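# Four arms open a pallet collar and seat it on a pallet

## Task

Unfold the pallet collar into its open shape and set it down squarely onto the pallet.

## Robot and tools

ROBOTS. Four identical Kinova Gen3 arms, named arm1, arm2, arm3 and arm4. Each has seven revolute joints, a Robotiq 2F-85 two-finger gripper and a wrist camera (armN_cam_wrist). Two fixed room cameras, cam_high and cam_low, also give views. The hand can reach roughly 1.0 m from the joint 1 axis.

FRAMES. One shared scene frame: origin on the floor, +z up, metres. Each arm's foot (base_link) faces along its own +x. Feet as calibrated: arm1 x=-0.424 y=-0.872 z=+0.754 quat_wxyz=(+0.738, +0.000, +0.000, +0.675); arm2 x=+0.229 y=-0.880 z=+0.835 quat_wxyz=(+0.670, +0.001, +0.000, +0.742); arm3 x=+1.000 y=-0.048 z=+0.810 quat_wxyz=(+0.112, +0.001, +0.000, -0.994); arm4 x=-0.901 y=-0.169 z=+0.832 quat_wxyz=(+0.991, -0.003, +0.004, -0.132). The reported hand point (link robotiq_pinch) sits between the finger pads, about 2 cm back from the tips when shut or half open, 0.5 cm when fully open. Hand z points along the fingers; the fingers open and close along hand y.

JOINTS (absolute angles in radians, with the tolerance counted as done):
- joint1_rad -69.115 to 69.115 (±0.01): spins the whole arm about its foot's vertical axis; positive is clockwise from above; at 0 the arm extends toward the foot's +x.
- joint2_rad -2.249 to 2.249 (±0.01): shoulder; 0 is upright, positive leans forward.
- joint3_rad -69.115 to 69.115 (±0.01): twists the upper arm about its length.
- joint4_rad -2.579 to 2.579 (±0.01): elbow; 0 is straight; with joint3 at 0, positive bends the same way positive joint2 leans.
- joint5_rad -69.115 to 69.115 (±0.01): twists the forearm.
- joint6_rad -2.099 to 2.099 (±0.01): wrist bend; 0 is straight; with joint5 at 0, positive bends like positive joint4.
- joint7_rad -69.115 to 69.115 (±0.01): rolls the hand; positive is counter-clockwise viewed from behind the hand.
- gripper_m 0 to 0.085 (±0.003): target fingertip gap in metres.
Target speed caps: 1.39 rad/s for joints 1-4, 1.22 rad/s for joints 5-7; acceleration caps 1 and 10 rad/s² respectively.

TOOL move. Arguments are optional keys arm1, arm2, arm3, arm4 and cameras. Each arm key holds a separate object for that arm only: {"joints": {...}, "min_time_s": n}. "joints" maps joint names above to absolute targets (radians, gripper in metres), not offsets; any subset may be given. min_time_s (0.1 to 8 s) sets a floor on how long that arm's motions take; it does not slow other arms. An action lasts at most 15 s. All named motions start together; one arm's moving joints begin and finish together, so the hand can sweep a wide arc between postures. Omitted arms or joints get nothing new but may still be driving toward earlier targets. cameras: list of names, ["all"], or []; omitted means none after an action, all for an empty call. Unknown keys or camera names make the call invalid; out-of-range numbers get it refused, and a refusal cancels the reply's later move, wait and finished_scene calls in that scene. An empty move returns the full state, images and the scene number.

TOOL wait: seconds 0 to 10, optional cameras; commands nothing, the scene keeps running. TOOL zoom_image: camera and region [x0, y0, x1, y1] in pixels (origin top-left, at most 504 by 504) of that camera's newest image; images are 896x504. TOOL read_manual: licence texts only. TOOL finished_scene: scene = current scene number; irreversible; the goal must hold with no robot help afterward; later calls in the same reply go to the next scene.

RESULTS. A "move" line lists each arm sent motion with "done" or its worst status. joint_status per joint: done, off_target (resting away from target and maybe still pushing), time_out (holds where it stopped), not_followed (a separation check blocked the arm's targets; it may keep trying until new targets arrive), limit_stop_at_motor_heat. "as last shown" marks arms not in the action; their status reads "not commanded" and omitted lines are unchanged. The pictures line gives image order; images can lag the state slightly. Joint velocities (rad/s, joints 1-7) may read "within noise". Joint torques (N m) include gravity, loads and contacts, with per-arm offset and noise; positive is toward larger angles. Flange force gives outside force on the gripper along hand x y z, with bias, including held weight; "no reading" near singular poses. on_its_own reports uncommanded behaviour. A big move may still be underway when results return. The scene continues while you think; arms hold the last command.

CAUTIONS. Arms push on after contact, so a pressed joint may say done short of its target. A torque sensor reaching its limit (104.5 N m joints 1-4, 51.3 N m joints 5-7), or a joint drifting over 5 degrees off its plan, freezes that arm and gripper for 10 s and skips its remaining commands. A forceful press between two robots ends the scene in failure; a gripper closing on another arm's fingers counts. The anti-collision check may react late and does not stop fingers meeting or fingers opening into another arm. Holding loads, stretching out or pushing toward unreachable poses heats motors: MOTOR HOT appears at 60 °C, and at 75 °C the arm sags for 30-60 s (OVER-TEMPERATURE FAULT); resend targets after. Grip is firmest when fingers travel far before contact and gripper_m is set well under the object width. Do not drop parts, release them while moving, slam or strike fixed or heavy things, strain the gripper, or put anything outside the work area or on the floor. Loose objects may get brief random nudges.

Each tool is called after "Emit:" as name([rows], argument=value, ...), one row to a line, values as JSON.

## Session

Emit:
move()

Scene clock: 0.00 s.
Joint torques (N m): no reading
Motor temperatures (°C): arm1=[36 35 27 36 44 41 47] | arm2=[29 29 34 32 41 37 40] | arm3=[38 37 36 33 40 44 43] | arm4=[32 38 30 26 36 46 35]
Flange force (N): no reading
Joint velocities: within noise
arm1.joint_positions: joint1_rad=-0.451 joint2_rad=-0.488 joint3_rad=-0.090 joint4_rad=+1.489 joint5_rad=-0.024 joint6_rad=+1.942 joint7_rad=+1.015 gripper_m=+0.085
arm1.joint_status: not commanded
arm1.hand: x=-0.4710 y=-0.7525 z=+1.2743 quat_wxyz=(-0.037, +0.668, -0.738, -0.091) (m; scene frame)
arm2.joint_positions: joint1_rad=-0.105 joint2_rad=-0.433 joint3_rad=-0.048 joint4_rad=+1.523 joint5_rad=-0.007 joint6_rad=+1.973 joint7_rad=+1.578 gripper_m=+0.085
arm2.joint_status: not commanded
arm2.hand: x=+0.2167 y=-0.7544 z=+1.3374 quat_wxyz=(-0.030, +0.793, -0.608, -0.028) (m; scene frame)
arm3.joint_positions: joint1_rad=+0.140 joint2_rad=-0.480 joint3_rad=-0.040 joint4_rad=+1.504 joint5_rad=-0.048 joint6_rad=+1.957 joint7_rad=+1.461 gripper_m=+0.085
arm3.joint_status: not commanded
arm3.hand: x=+0.8757 y=-0.0555 z=+1.3239 quat_wxyz=(-0.022, -0.997, -0.017, +0.077) (m; scene frame)
arm4.joint_positions: joint1_rad=-0.493 joint2_rad=-0.458 joint3_rad=-0.036 joint4_rad=+1.502 joint5_rad=-0.057 joint6_rad=+2.052 joint7_rad=+1.434 gripper_m=+0.085
arm4.joint_status: not commanded
arm4.hand: x=-0.7992 y=-0.1467 z=+1.3410 quat_wxyz=(-0.014, +0.076, -0.997, -0.019) (m; scene frame)
pictures: arm1_cam_wrist, arm2_cam_wrist, arm3_cam_wrist, arm4_cam_wrist, cam_high, cam_low

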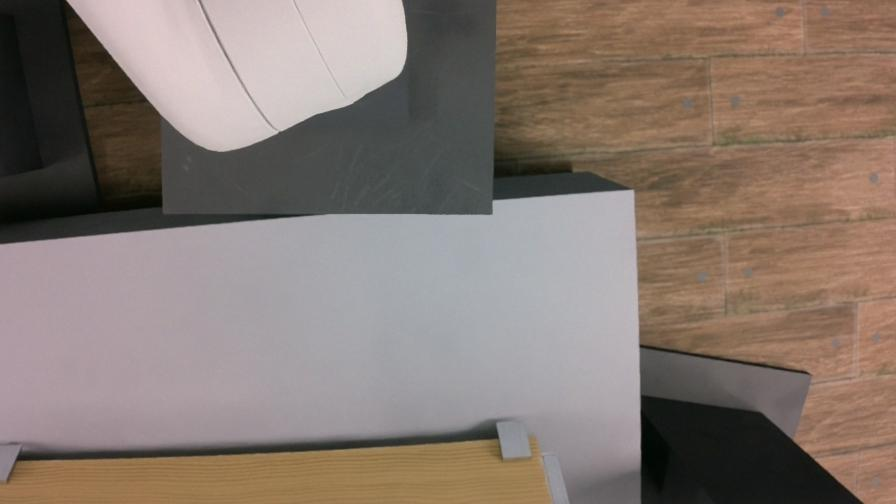

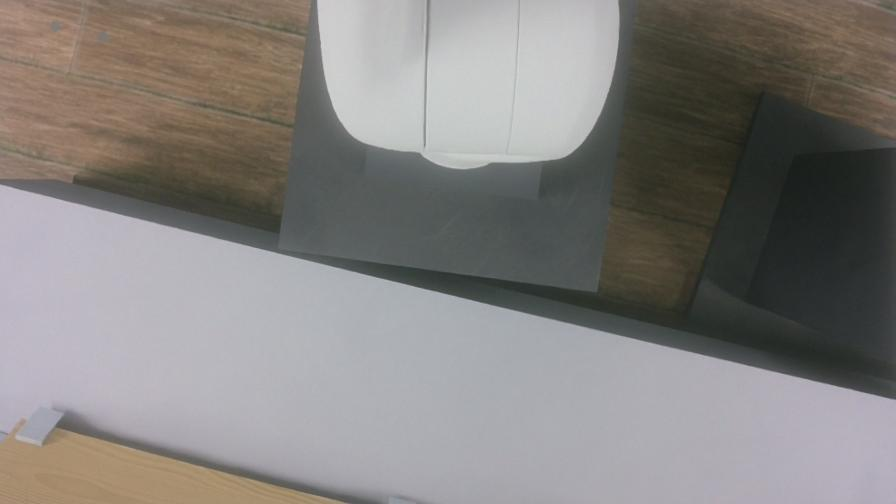

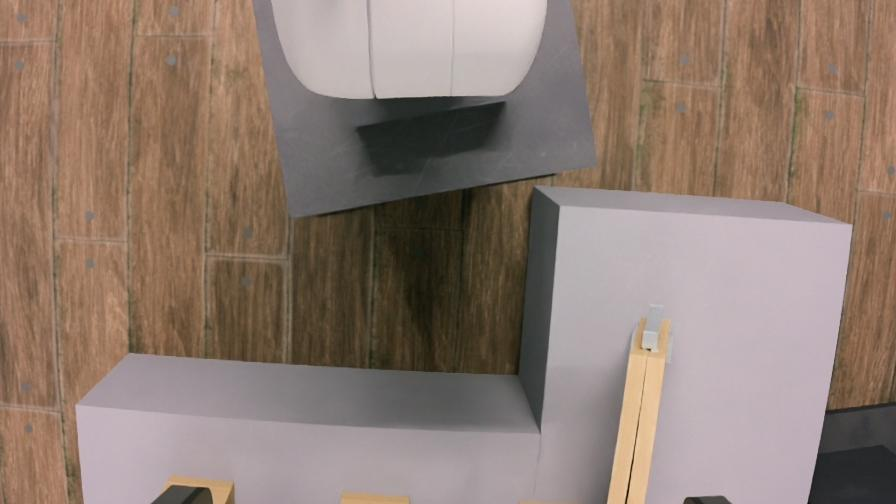

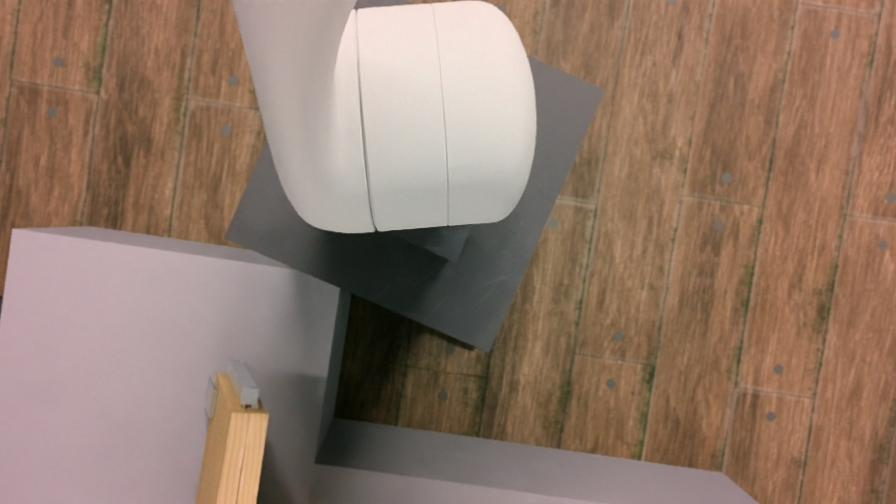

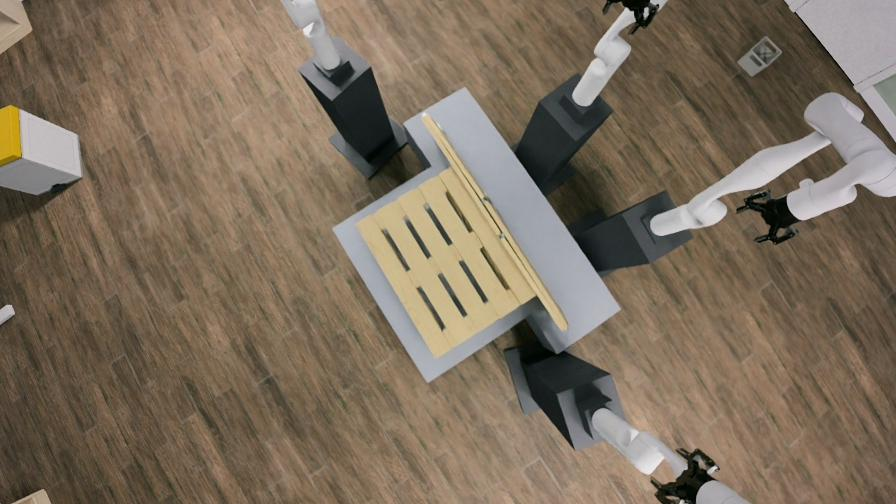

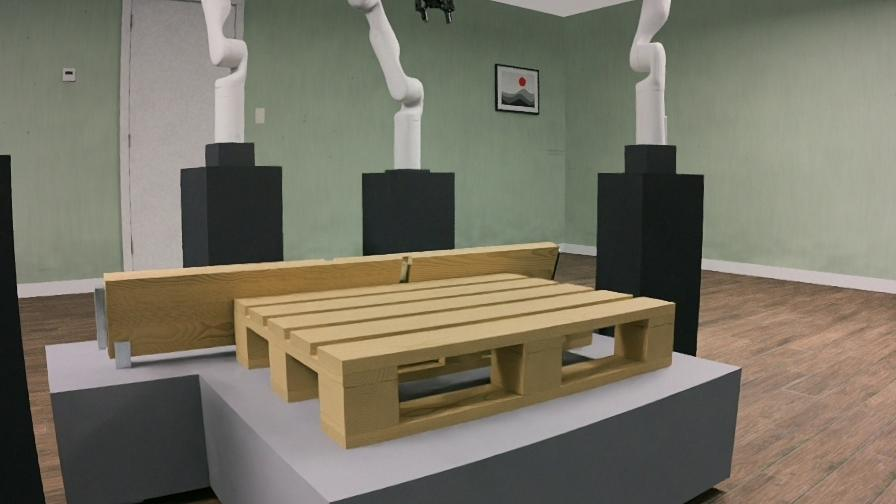

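Emit:
zoom_image(camera="cam_high", region=[320, 70, 640, 390])

Emit:
zoom_image(camera="cam_low", region=[50, 220, 400, 450])

Emit:
zoom_image(camera="cam_low", region=[350, 220, 700, 450])

Emit:
zoom_image(camera="cam_high", region=[410, 100, 510, 220])

Emit:
zoom_image(camera="cam_high", region=[470, 180, 580, 340])

Scaled by 1.575 from the camera's 896x504 image, which has a finer 1280x720 frame.

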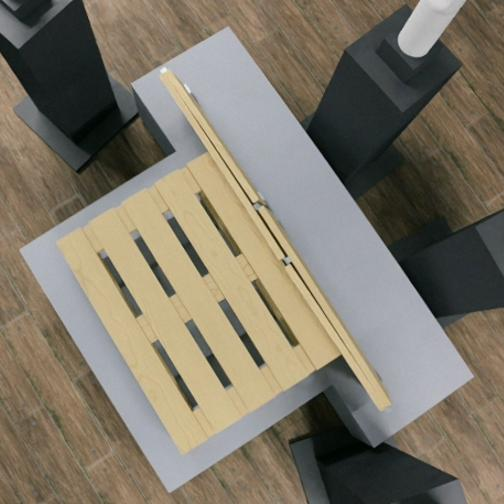

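Scaled by 1.440 from the camera's 896x504 image, which has a finer 1280x720 frame.

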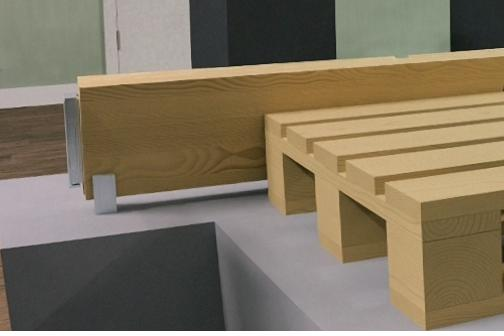

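Scaled by 1.440 from the camera's 896x504 image, which has a finer 1280x720 frame.

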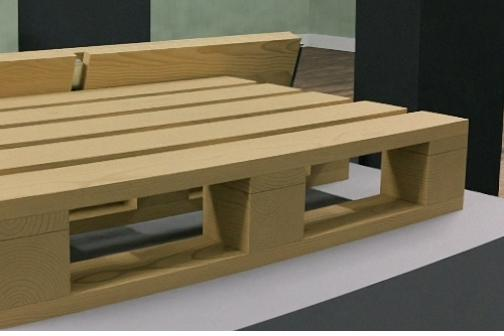

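Scaled by 4.200 from the camera's 896x504 image, which has a finer 1280x720 frame.

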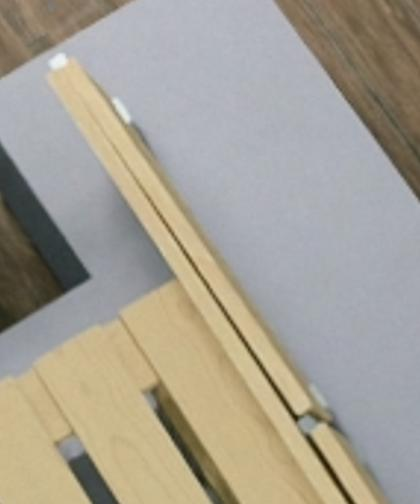

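Scaled by 3.150 from the camera's 896x504 image, which has a finer 1280x720 frame.

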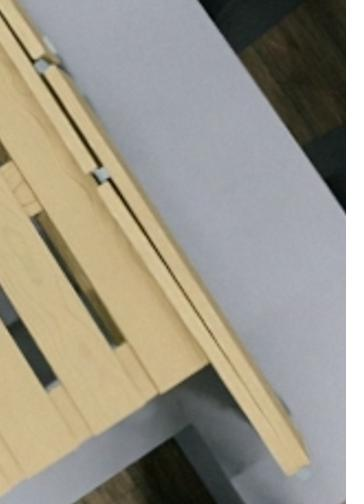

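Emit:
move(arm1={"joints":{"joint1_rad":0.028,"joint2_rad":1.174,"joint3_rad":0,"joint4_rad":1.576,"joint5_rad":0,"joint6_rad":0.391,"joint7_rad":0.117}}, arm2={"joints":{"joint1_rad":-0.298,"joint2_rad":1.385,"joint3_rad":0,"joint4_rad":1.3315,"joint5_rad":0,"joint6_rad":0.425,"joint7_rad":2.742}}, cameras=["all"])

Scene clock: 230.20 s.
Joint torques (N m): arm1=[-0.57 -23.83 -1.04 -3.56 0.3 -0.03 0.37] | arm2=[0.68 -21.75 0.26 -4.51 0.25 -0.23 -0.33] | arm3=[-0.68 0.5 -0.08 -8.82 0.45 -0.35 -0.02] | arm4=[0.24 1.37 -1.06 -7.86 -0.25 0.2 -0.06]
Motor temperatures (°C): arm1=[34 32 27 33 43 39 46] | arm2=[28 29 31 30 39 36 40] | arm3=[33 33 32 32 39 43 41] | arm4=[29 34 28 26 35 45 35]
Flange force (N): arm1=[-0.3 1.2 3.6] | arm2=[0.5 4.6 -5.7] | arm3=[-0.8 0.9 1.9] | arm4=[0.2 -4.3 0.7]
move: arm1 done; arm2 done
Joint velocities: within noise
arm1.joint_positions: joint1_rad=+0.028 joint2_rad=+1.174 joint3_rad=+0.000 joint4_rad=+1.576 joint5_rad=+0.000 joint6_rad=+0.391 joint7_rad=+0.117 gripper_m=+0.085
arm1.joint_status: all done
arm1.hand: x=-0.3396 y=-0.3701 z=+0.5990 quat_wxyz=(+0.000, +0.000, -1.000, +0.000) (m; scene frame)
arm2.joint_positions: joint1_rad=-0.298 joint2_rad=+1.385 joint3_rad=+0.000 joint4_rad=+1.331 joint5_rad=+0.000 joint6_rad=+0.425 joint7_rad=+2.742 gripper_m=+0.085
arm2.joint_status: all done
arm2.hand: x=+0.0397 y=-0.3699 z=+0.6014 quat_wxyz=(-0.001, +1.000, +0.000, -0.001) (m; scene frame)
arm3, arm4: as last shown
pictures: arm1_cam_wrist, arm2_cam_wrist, arm3_cam_wrist, arm4_cam_wrist, cam_high, cam_low

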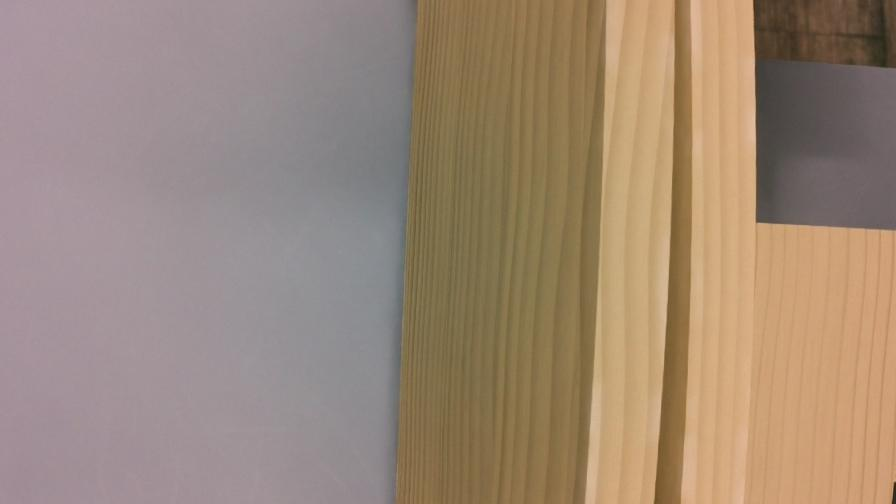

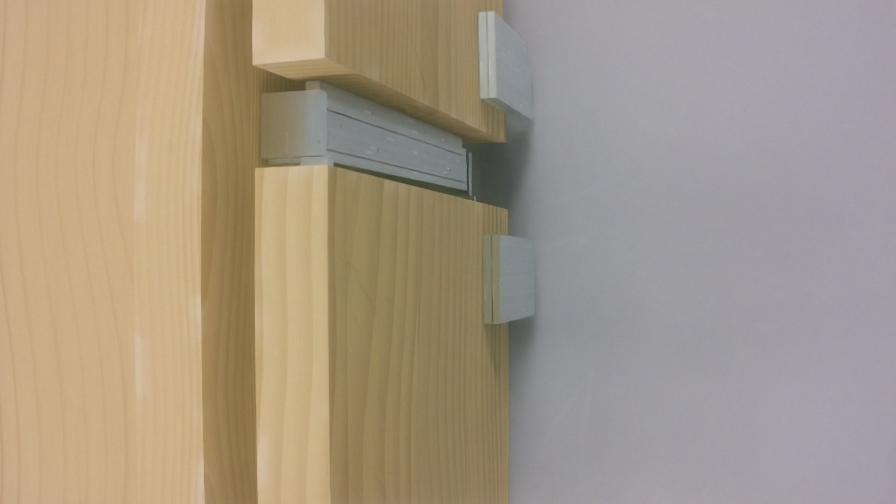

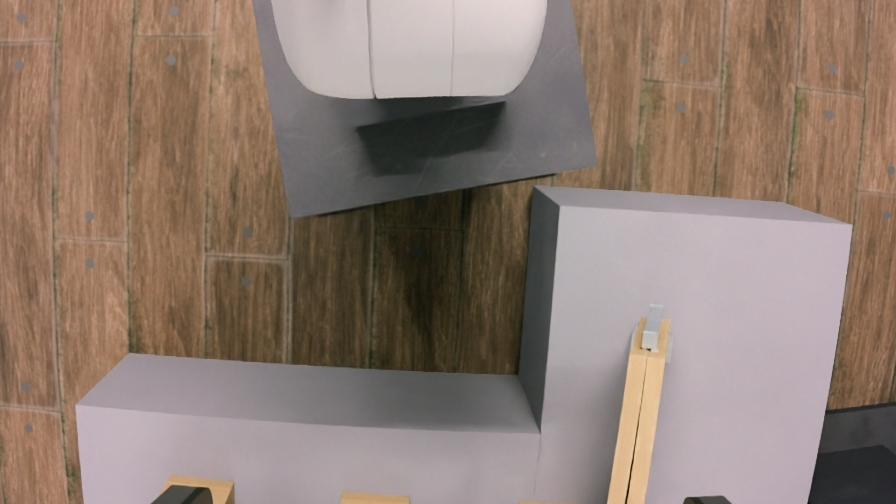

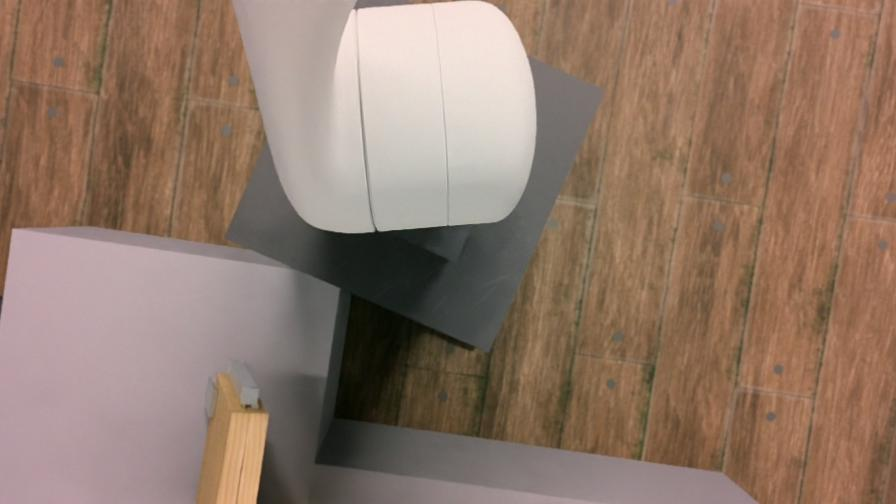

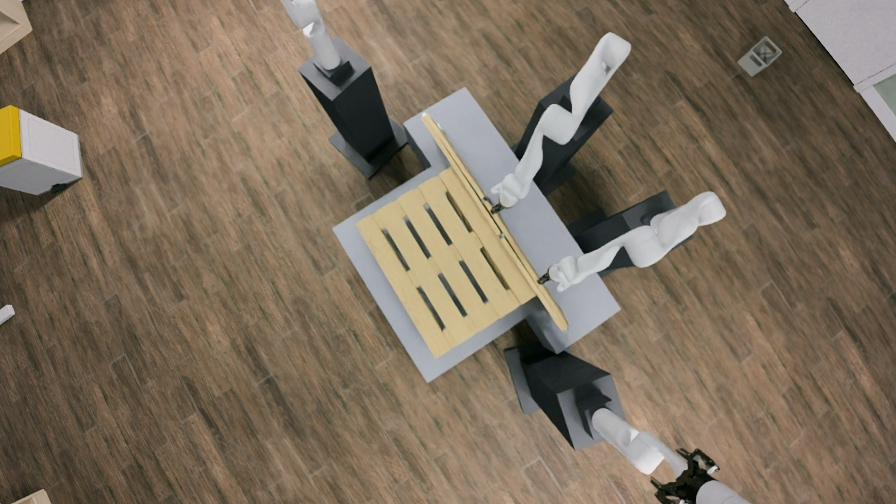

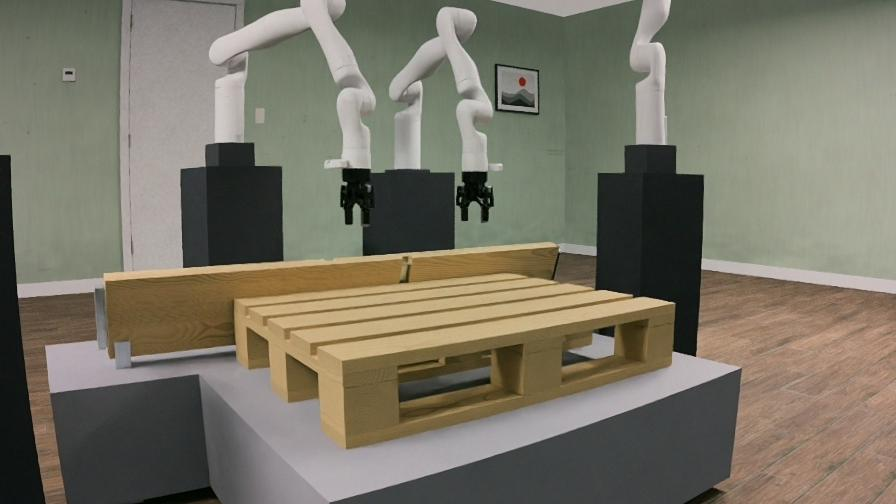

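Emit:
move(arm3={"joints":{"joint1_rad":0.27,"joint2_rad":0.55,"joint3_rad":0,"joint4_rad":1.492,"joint5_rad":0,"joint6_rad":1.1,"joint7_rad":1.616}}, arm4={"joints":{"joint1_rad":-0.675,"joint2_rad":0.537,"joint3_rad":0,"joint4_rad":1.597,"joint5_rad":0,"joint6_rad":1.008,"joint7_rad":1.16}}, cameras=["arm3_cam_wrist","arm4_cam_wrist","cam_low"])

Emit:
zoom_image(camera="cam_low", region=[60, 220, 320, 400])

Scene clock: 361.83 s.
Joint torques (N m): arm1=[-0.54 -23.81 -1.01 -3.53 0.25 -0.07 0.39] | arm2=[0.65 -21.63 0.26 -4.48 0.25 -0.17 -0.37] | arm3=[-0.72 -18.42 0.15 -8.59 0.5 0.14 -0.04] | arm4=[0.28 -17.9 -0.8 -7.38 -0.19 0.35 -0.02]
Motor temperatures (°C): arm1=[33 33 27 32 43 38 46] | arm2=[28 31 31 30 39 36 40] | arm3=[32 33 31 32 39 43 41] | arm4=[28 33 27 25 35 45 35]
Flange force (N): arm1=[-0.3 1.3 3.5] | arm2=[0.7 4.7 -5.9] | arm3=[3.1 -1.2 0.6] | arm4=[0.5 0.2 0.0]
move: arm3 done; arm4 done
Joint velocities: within noise
arm1, arm2: as last shown
arm3.joint_positions: joint1_rad=+0.270 joint2_rad=+0.550 joint3_rad=+0.000 joint4_rad=+1.492 joint5_rad=+0.000 joint6_rad=+1.100 joint7_rad=+1.616 gripper_m=+0.085
arm3.joint_status: all done
arm3.hand: x=+0.5015 y=-0.0006 z=+0.9983 quat_wxyz=(+0.000, -1.000, +0.000, -0.001) (m; scene frame)
arm4.joint_positions: joint1_rad=-0.675 joint2_rad=+0.537 joint3_rad=+0.000 joint4_rad=+1.597 joint5_rad=+0.000 joint6_rad=+1.008 joint7_rad=+1.160 gripper_m=+0.085
arm4.joint_status: all done
arm4.hand: x=-0.4487 y=+0.0002 z=+0.9948 quat_wxyz=(+0.005, -0.001, -1.000, +0.002) (m; scene frame)
pictures: arm3_cam_wrist, arm4_cam_wrist, cam_low

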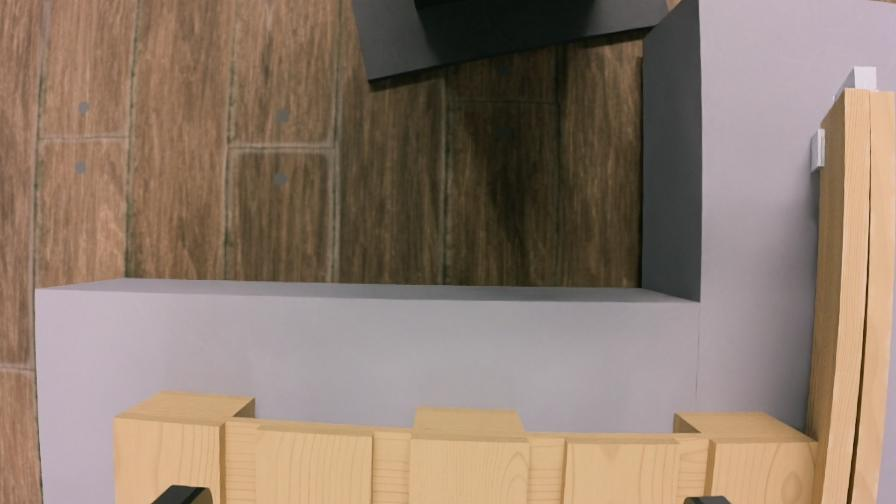

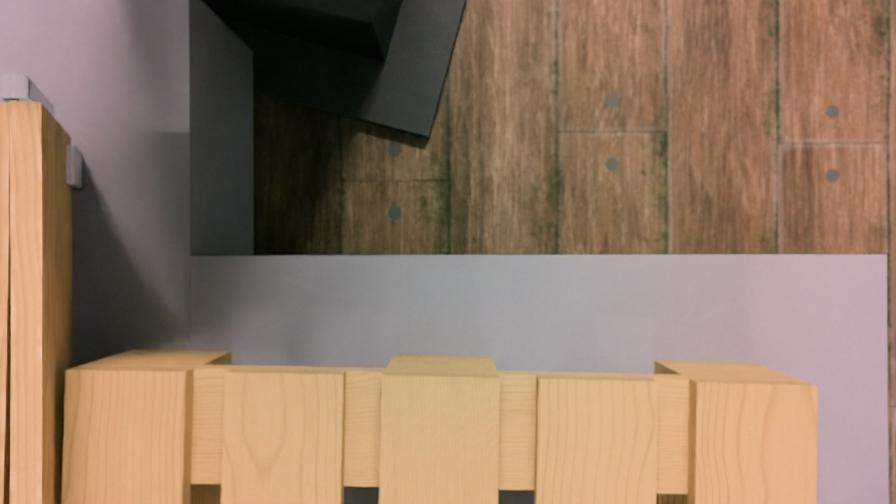

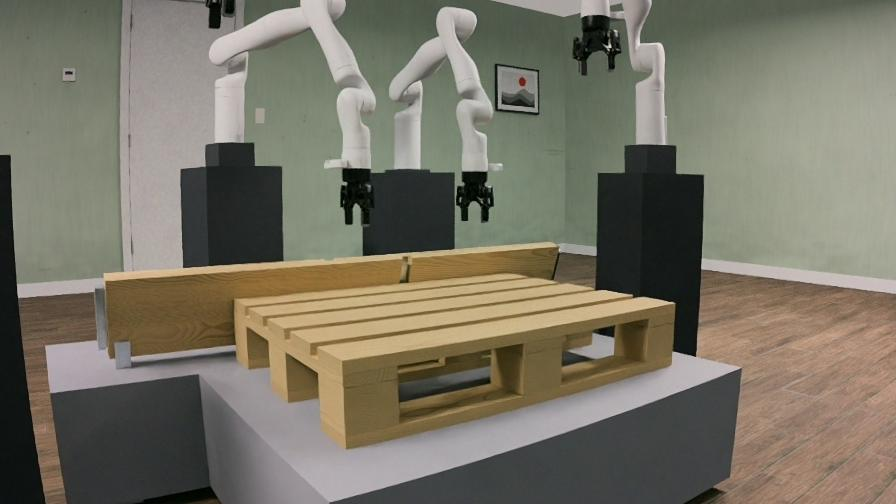

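Scaled by 1.938 from the camera's 896x504 image, which has a finer 1280x720 frame.

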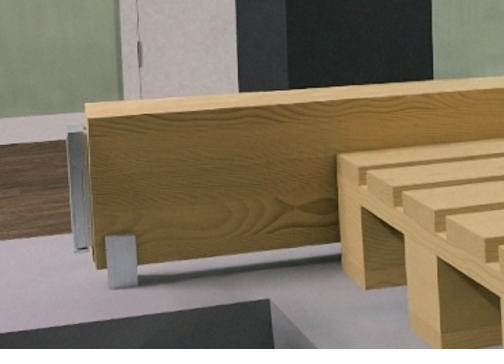

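Emit:
move(arm1={"joints":{"joint1_rad":0.415,"joint2_rad":1.3955,"joint4_rad":0.871,"joint6_rad":0.875,"joint7_rad":0.504}}, arm2={"joints":{"joint1_rad":-0.0445,"joint2_rad":1.419,"joint4_rad":1.2015,"joint6_rad":0.521,"joint7_rad":2.995}}, cameras=["arm1_cam_wrist","arm2_cam_wrist","cam_low"])

Emit:
zoom_image(camera="cam_low", region=[300, 130, 560, 330])

Scene clock: 451.53 s.
Joint torques (N m): arm1=[-0.52 -28.36 -0.99 -7.03 0.2 -0.04 0.36] | arm2=[0.57 -22.55 0.29 -5.24 0.28 -0.25 -0.38] | arm3=[-0.69 -18.46 0.15 -8.61 0.51 0.13 0] | arm4=[0.29 -17.84 -0.84 -7.43 -0.19 0.37 -0.03]
Motor temperatures (°C): arm1=[33 34 27 32 42 38 45] | arm2=[28 32 30 29 38 36 40] | arm3=[32 33 31 32 39 43 40] | arm4=[28 34 27 25 35 44 35]
Flange force (N): arm1=[-1.7 2.6 2.8] | arm2=[-0.2 5.1 -5.9] | arm3=[3.0 -1.1 0.6] | arm4=[0.7 0.1 0.0]
move: arm1 done; arm2 done
Joint velocities: within noise
arm1.joint_positions: joint1_rad=+0.415 joint2_rad=+1.395 joint3_rad=+0.000 joint4_rad=+0.871 joint5_rad=+0.000 joint6_rad=+0.875 joint7_rad=+0.504 gripper_m=+0.085
arm1.joint_status: all done
arm1.hand: x=-0.0852 y=-0.3098 z=+0.5987 quat_wxyz=(+0.000, +0.000, -1.000, +0.000) (m; scene frame)
arm2.joint_positions: joint1_rad=-0.045 joint2_rad=+1.419 joint3_rad=+0.000 joint4_rad=+1.201 joint5_rad=+0.000 joint6_rad=+0.521 joint7_rad=+2.995 gripper_m=+0.085
arm2.joint_status: all done
arm2.hand: x=+0.1694 y=-0.3099 z=+0.6009 quat_wxyz=(-0.001, +1.000, +0.000, -0.001) (m; scene frame)
arm3, arm4: as last shown
arm4.hand: x=-0.4488 y=+0.0002 z=+0.9948 quat_wxyz=(+0.005, -0.001, -1.000, +0.002) (m; scene frame)
pictures: arm1_cam_wrist, arm2_cam_wrist, cam_low

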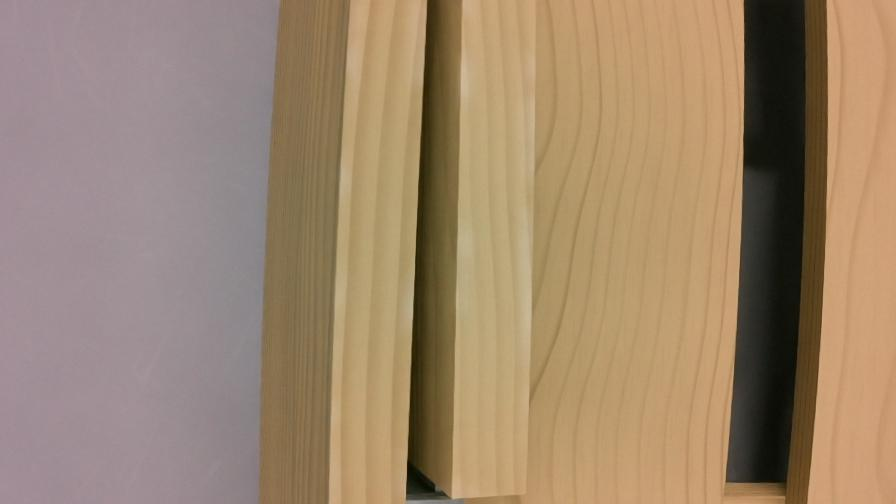

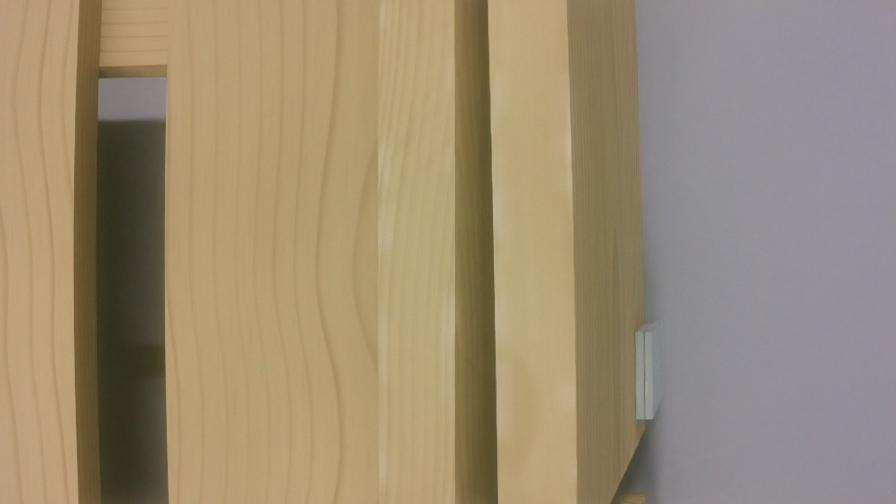

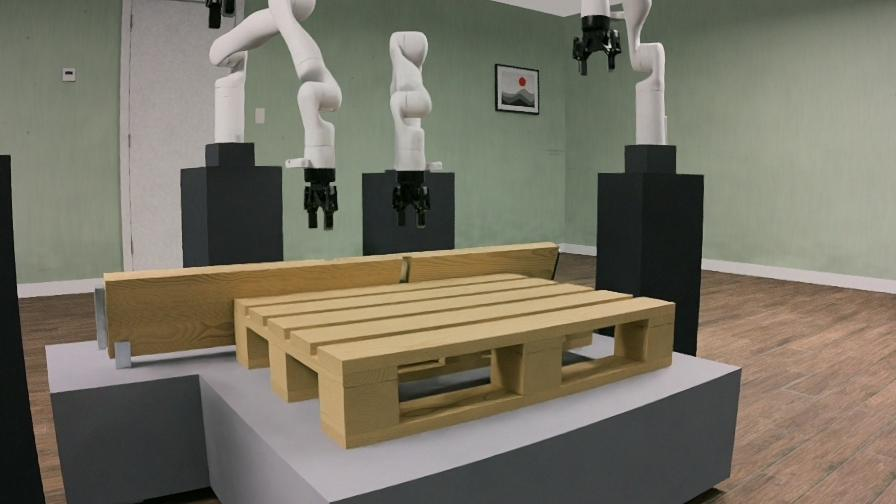

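Scaled by 1.938 from the camera's 896x504 image, which has a finer 1280x720 frame.

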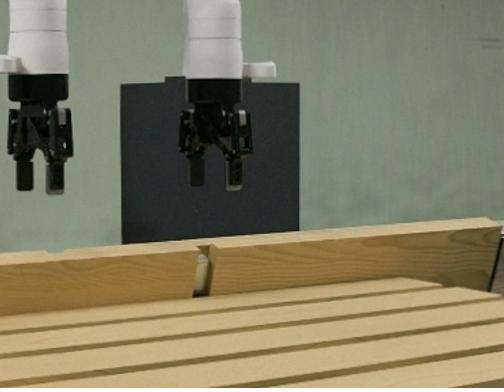

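Emit:
move(arm1={"joints":{"joint1_rad":0.415,"joint2_rad":1.683,"joint4_rad":0.602,"joint6_rad":0.857,"joint7_rad":0.504},"min_time_s":1.5}, arm2={"joints":{"joint1_rad":-0.0445,"joint2_rad":1.7165,"joint4_rad":0.905,"joint6_rad":0.520,"joint7_rad":2.995},"min_time_s":1.5}, cameras=["cam_low"])

Emit:
zoom_image(camera="cam_low", region=[200, 130, 560, 330])

Scene clock: 472.67 s.
Joint torques (N m): arm1=[-6.9 -24.47 -6.32 -10.51 -2.39 -5.55 0.37] | arm2=[3.32 -27.15 4.03 -24.16 1.52 -14.54 -0.27] | arm3=[-0.69 -18.37 0.2 -8.59 0.49 0.12 -0.03] | arm4=[0.26 -17.86 -0.85 -7.43 -0.19 0.35 -0.03]
Motor temperatures (°C): arm1=[33 34 27 32 42 38 45] | arm2=[28 32 30 29 38 36 40] | arm3=[31 33 31 32 39 43 40] | arm4=[28 34 27 25 35 44 35]
Flange force (N): arm1=[-3.9 -12.5 -15.8] | arm2=[-0.8 46.7 -47.9] | arm3=[3.1 -1.1 0.5] | arm4=[0.6 0.1 0.0]
move: arm1 done; arm2 done
Joint velocities: within noise
arm1.joint_positions: joint1_rad=+0.415 joint2_rad=+1.683 joint3_rad=+0.000 joint4_rad=+0.602 joint5_rad=+0.000 joint6_rad=+0.857 joint7_rad=+0.504 gripper_m=+0.085
arm1.joint_status: all done
arm1.hand: x=-0.0852 y=-0.3099 z=+0.4738 quat_wxyz=(+0.000, +0.000, -1.000, +0.000) (m; scene frame)
arm2.joint_positions: joint1_rad=-0.045 joint2_rad=+1.716 joint3_rad=+0.000 joint4_rad=+0.905 joint5_rad=+0.000 joint6_rad=+0.520 joint7_rad=+2.995 gripper_m=+0.085
arm2.joint_status: all done
arm2.hand: x=+0.1691 y=-0.3095 z=+0.4761 quat_wxyz=(-0.001, +1.000, +0.000, -0.001) (m; scene frame)
arm3, arm4: as last shown
pictures: cam_low

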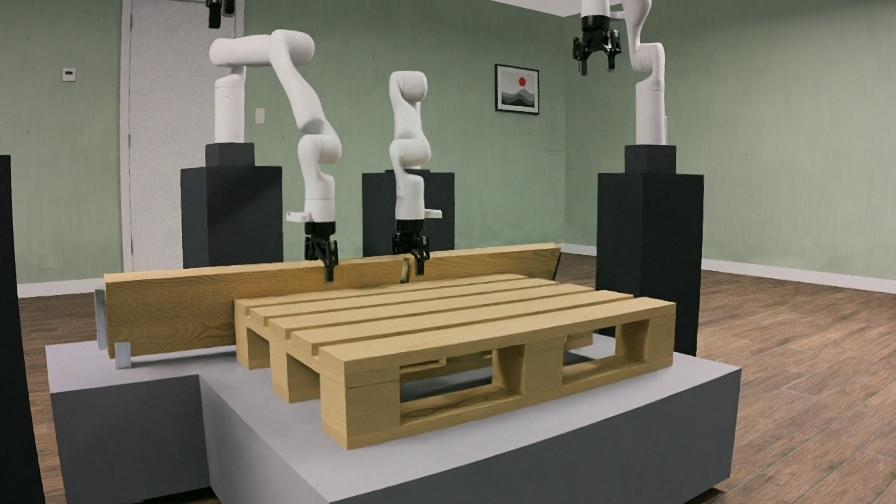

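Scaled by 1.400 from the camera's 896x504 image, which has a finer 1280x720 frame.

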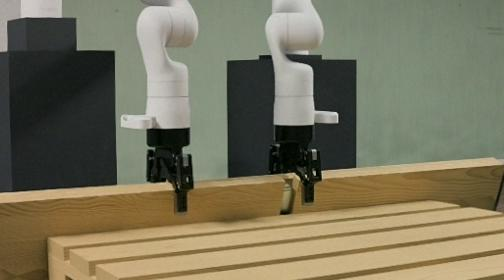

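Emit:
move(arm1={"joints":{"joint1_rad":0.477,"joint2_rad":1.547,"joint4_rad":1.015,"joint6_rad":0.580,"joint7_rad":0.566},"min_time_s":2.5}, arm2={"joints":{"joint1_rad":-0.067,"joint2_rad":1.641,"joint4_rad":1.249,"joint6_rad":0.252,"joint7_rad":2.972},"min_time_s":2.5}, cameras=["cam_low","arm1_cam_wrist","arm2_cam_wrist","arm3_cam_wrist"])

Emit:
zoom_image(camera="cam_low", region=[60, 180, 560, 380])

Scene clock: 500.07 s.
Joint torques (N m): arm1=[-0.55 -26.73 -0.96 -5.05 0.27 0.01 0.38] | arm2=[0.61 -20.6 0.19 -3.06 0.23 -0.25 -0.33] | arm3=[-0.69 -18.44 0.19 -8.62 0.46 0.11 -0.02] | arm4=[0.25 -17.89 -0.78 -7.43 -0.2 0.36 -0.02]
Motor temperatures (°C): arm1=[33 35 27 32 42 38 45] | arm2=[28 33 30 31 38 38 40] | arm3=[31 33 30 32 39 43 40] | arm4=[28 34 27 25 35 44 35]
Flange force (N): arm1=[-1.0 1.4 3.3] | arm2=[-0.7 3.7 -6.8] | arm3=[3.1 -1.1 0.6] | arm4=[0.6 0.1 0.1]
move: arm1 done; arm2 done
Joint velocities: within noise
arm1.joint_positions: joint1_rad=+0.477 joint2_rad=+1.547 joint3_rad=+0.000 joint4_rad=+1.015 joint5_rad=+0.000 joint6_rad=+0.580 joint7_rad=+0.566 gripper_m=+0.085
arm1.joint_status: all done
arm1.hand: x=-0.0849 y=-0.3850 z=+0.4738 quat_wxyz=(+0.000, +0.000, -1.000, +0.000) (m; scene frame)
arm2.joint_positions: joint1_rad=-0.067 joint2_rad=+1.641 joint3_rad=+0.000 joint4_rad=+1.249 joint5_rad=+0.000 joint6_rad=+0.252 joint7_rad=+2.972 gripper_m=+0.085
arm2.joint_status: all done
arm2.hand: x=+0.1689 y=-0.3846 z=+0.4758 quat_wxyz=(-0.001, +1.000, +0.000, -0.001) (m; scene frame)
arm3, arm4: as last shown
pictures: arm1_cam_wrist, arm2_cam_wrist, arm3_cam_wrist, cam_low

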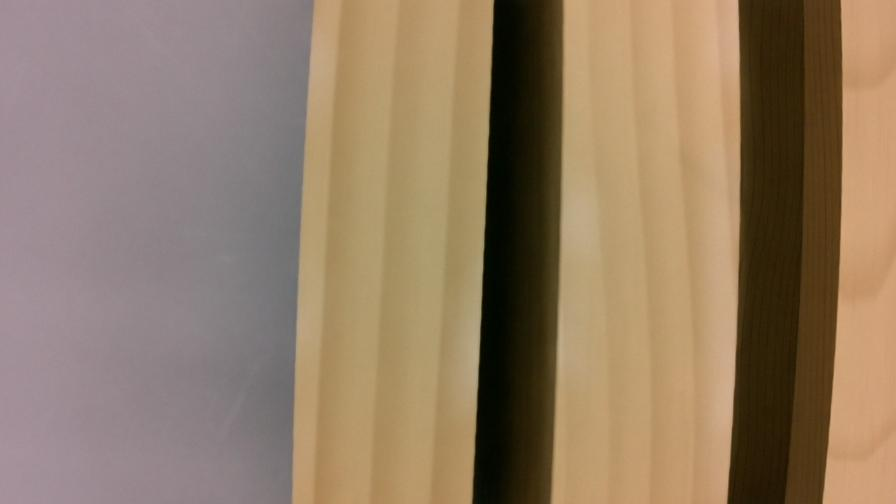

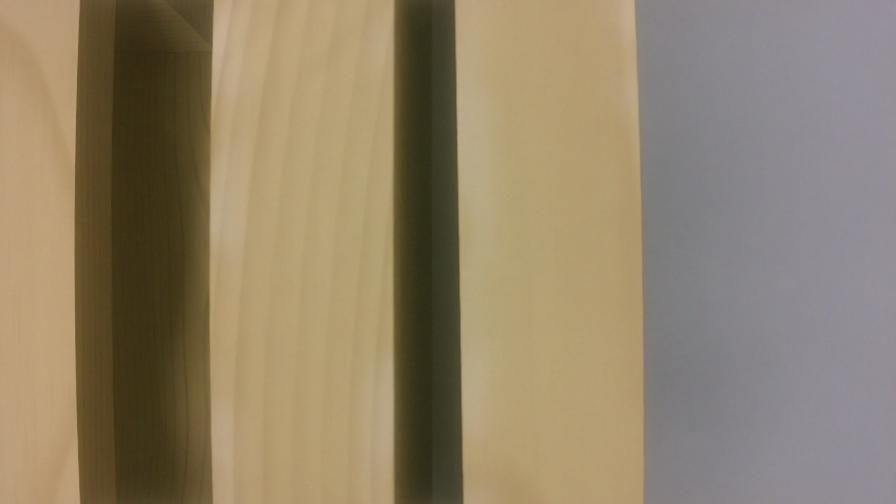

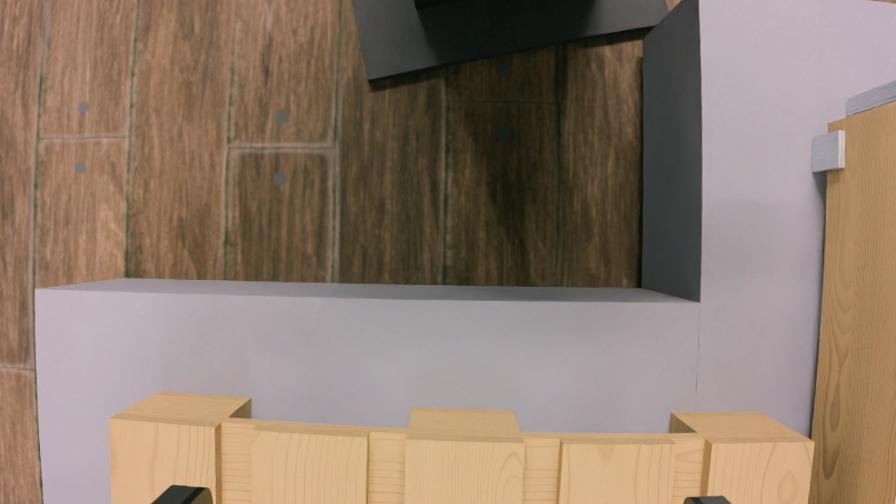

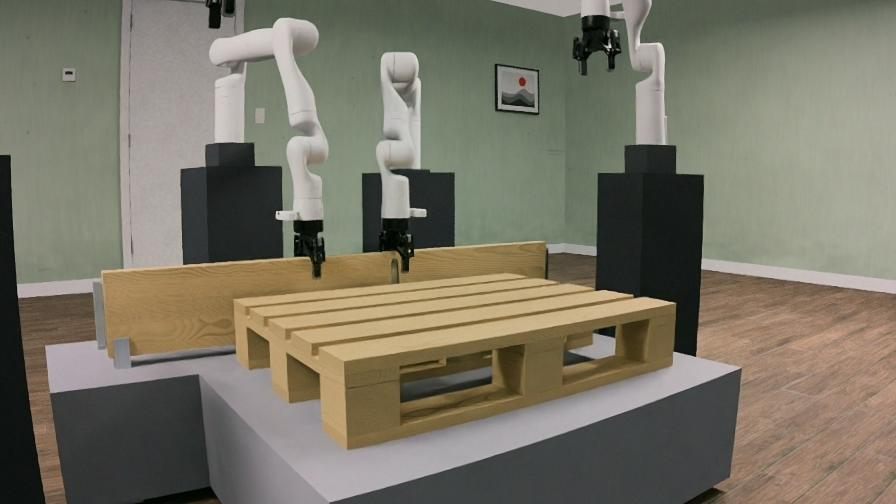

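Scaled by 1.008 from the camera's 896x504 image, which has a finer 1280x720 frame.

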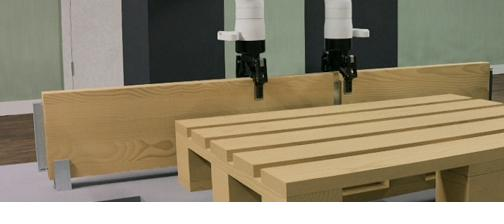

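Emit:
zoom_image(camera="arm3_cam_wrist", region=[130, 464, 230, 504])

Emit:
zoom_image(camera="arm3_cam_wrist", region=[660, 464, 760, 504])

Emit:
zoom_image(camera="cam_low", region=[560, 0, 640, 90])

Emit:
zoom_image(camera="arm1_cam_wrist", region=[440, 404, 600, 504])

Scaled by 5.040 from the camera's 896x504 image, which has a finer 1280x720 frame.

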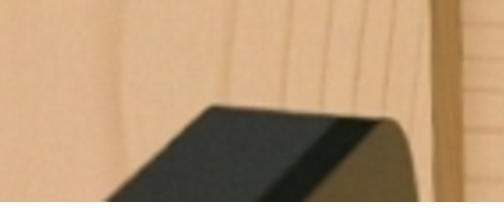

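Scaled by 5.040 from the camera's 896x504 image, which has a finer 1280x720 frame.

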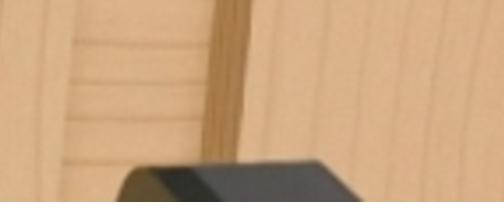

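Scaled by 5.600 from the camera's 896x504 image, which has a finer 1280x720 frame.

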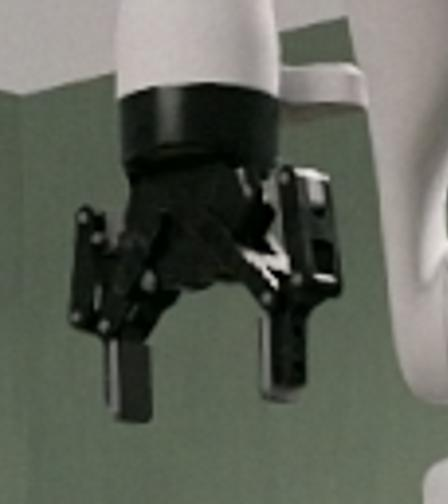

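Scaled by 3.150 from the camera's 896x504 image, which has a finer 1280x720 frame.

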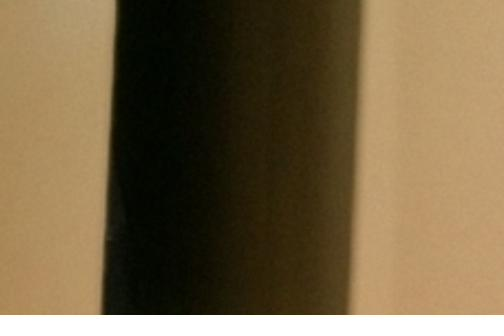

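Emit:
move(arm1={"joints":{"joint1_rad":0.477,"joint2_rad":1.337,"joint4_rad":1.181,"joint6_rad":0.6236,"joint7_rad":0.566}})

Emit:
move(arm1={"joints":{"joint1_rad":0.448,"joint2_rad":1.404,"joint4_rad":1.0239,"joint6_rad":0.7137,"joint7_rad":0.537,"gripper_m":0.045}}, cameras=["arm1_cam_wrist"])

Emit:
zoom_image(camera="arm1_cam_wrist", region=[240, 304, 640, 504])

Scene clock: 601.70 s.
Joint torques (N m): arm1=[-0.53 -26.57 -0.94 -5.36 0.24 -0.01 0.37] | arm2=[0.59 -20.62 0.24 -3.07 0.24 -0.25 -0.36] | arm3=[-0.73 -18.42 0.2 -8.55 0.47 0.12 -0.05] | arm4=[0.29 -17.92 -0.83 -7.45 -0.17 0.36 -0.03]
Motor temperatures (°C): arm1=[33 36 27 31 42 38 45] | arm2=[28 34 30 30 38 37 40] | arm3=[31 33 30 32 39 43 40] | arm4=[28 34 27 25 35 44 35]
Flange force (N): arm1=[-1.2 1.6 3.2] | arm2=[-0.6 3.7 -6.7] | arm3=[2.9 -1.2 0.5] | arm4=[0.7 0.2 0.1]
move: arm1 done
Joint velocities: within noise
arm1.joint_positions: joint1_rad=+0.477 joint2_rad=+1.337 joint3_rad=+0.000 joint4_rad=+1.181 joint5_rad=+0.000 joint6_rad=+0.624 joint7_rad=+0.566 gripper_m=+0.085
arm1.joint_status: all done
arm1.hand: x=-0.0847 y=-0.3848 z=+0.5691 quat_wxyz=(+0.000, +0.000, -1.000, +0.000) (m; scene frame)
arm2, arm3, arm4: as last shown
pictures: none

Scene clock: 602.83 s.
Joint torques (N m): arm1=[-0.53 -27.34 -0.98 -5.93 0.26 0.01 0.42] | arm2=[0.6 -20.52 0.29 -3.2 0.2 -0.26 -0.31] | arm3=[-0.72 -18.39 0.21 -8.58 0.5 0.12 -0.03] | arm4=[0.28 -17.9 -0.78 -7.4 -0.21 0.35 -0.03]
Motor temperatures (°C): arm1=[33 36 27 31 42 38 45] | arm2=[28 34 30 30 38 37 40] | arm3=[31 33 30 32 39 43 40] | arm4=[28 34 27 25 35 44 35]
Flange force (N): arm1=[-1.3 2.1 3.0] | arm2=[-0.6 4.2 -7.3] | arm3=[3.1 -1.2 0.5] | arm4=[0.5 0.2 0.0]
move: arm1 done
Joint velocities: within noise
arm1.joint_positions: joint1_rad=+0.448 joint2_rad=+1.404 joint3_rad=+0.000 joint4_rad=+1.024 joint5_rad=+0.000 joint6_rad=+0.714 joint7_rad=+0.537 gripper_m=+0.045
arm1.joint_status: all done
arm1.hand: x=-0.0847 y=-0.3513 z=+0.5590 quat_wxyz=(+0.000, +0.000, -1.000, +0.000) (m; scene frame)
arm2, arm3, arm4: as last shown
pictures: arm1_cam_wrist

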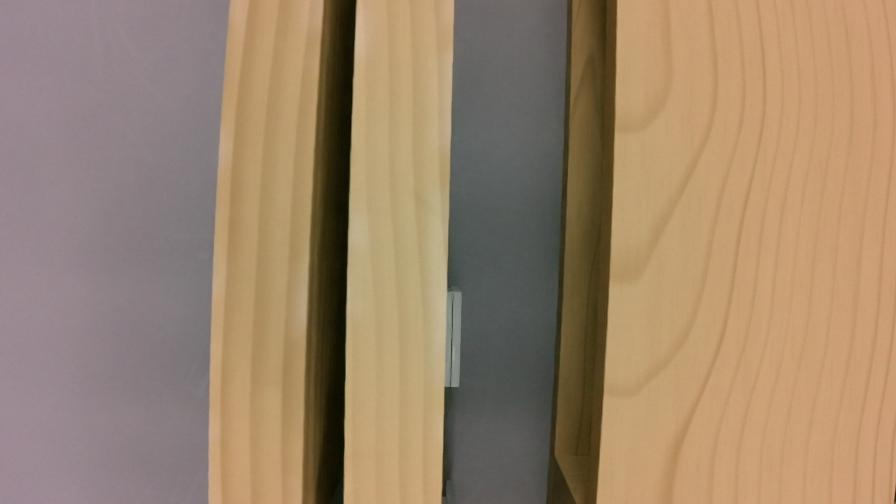

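Scaled by 1.260 from the camera's 896x504 image, which has a finer 1280x720 frame.

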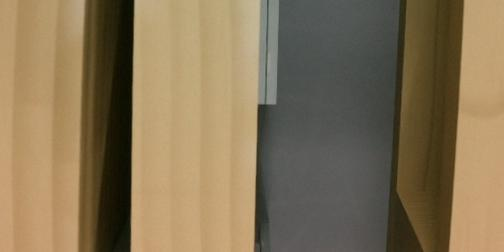

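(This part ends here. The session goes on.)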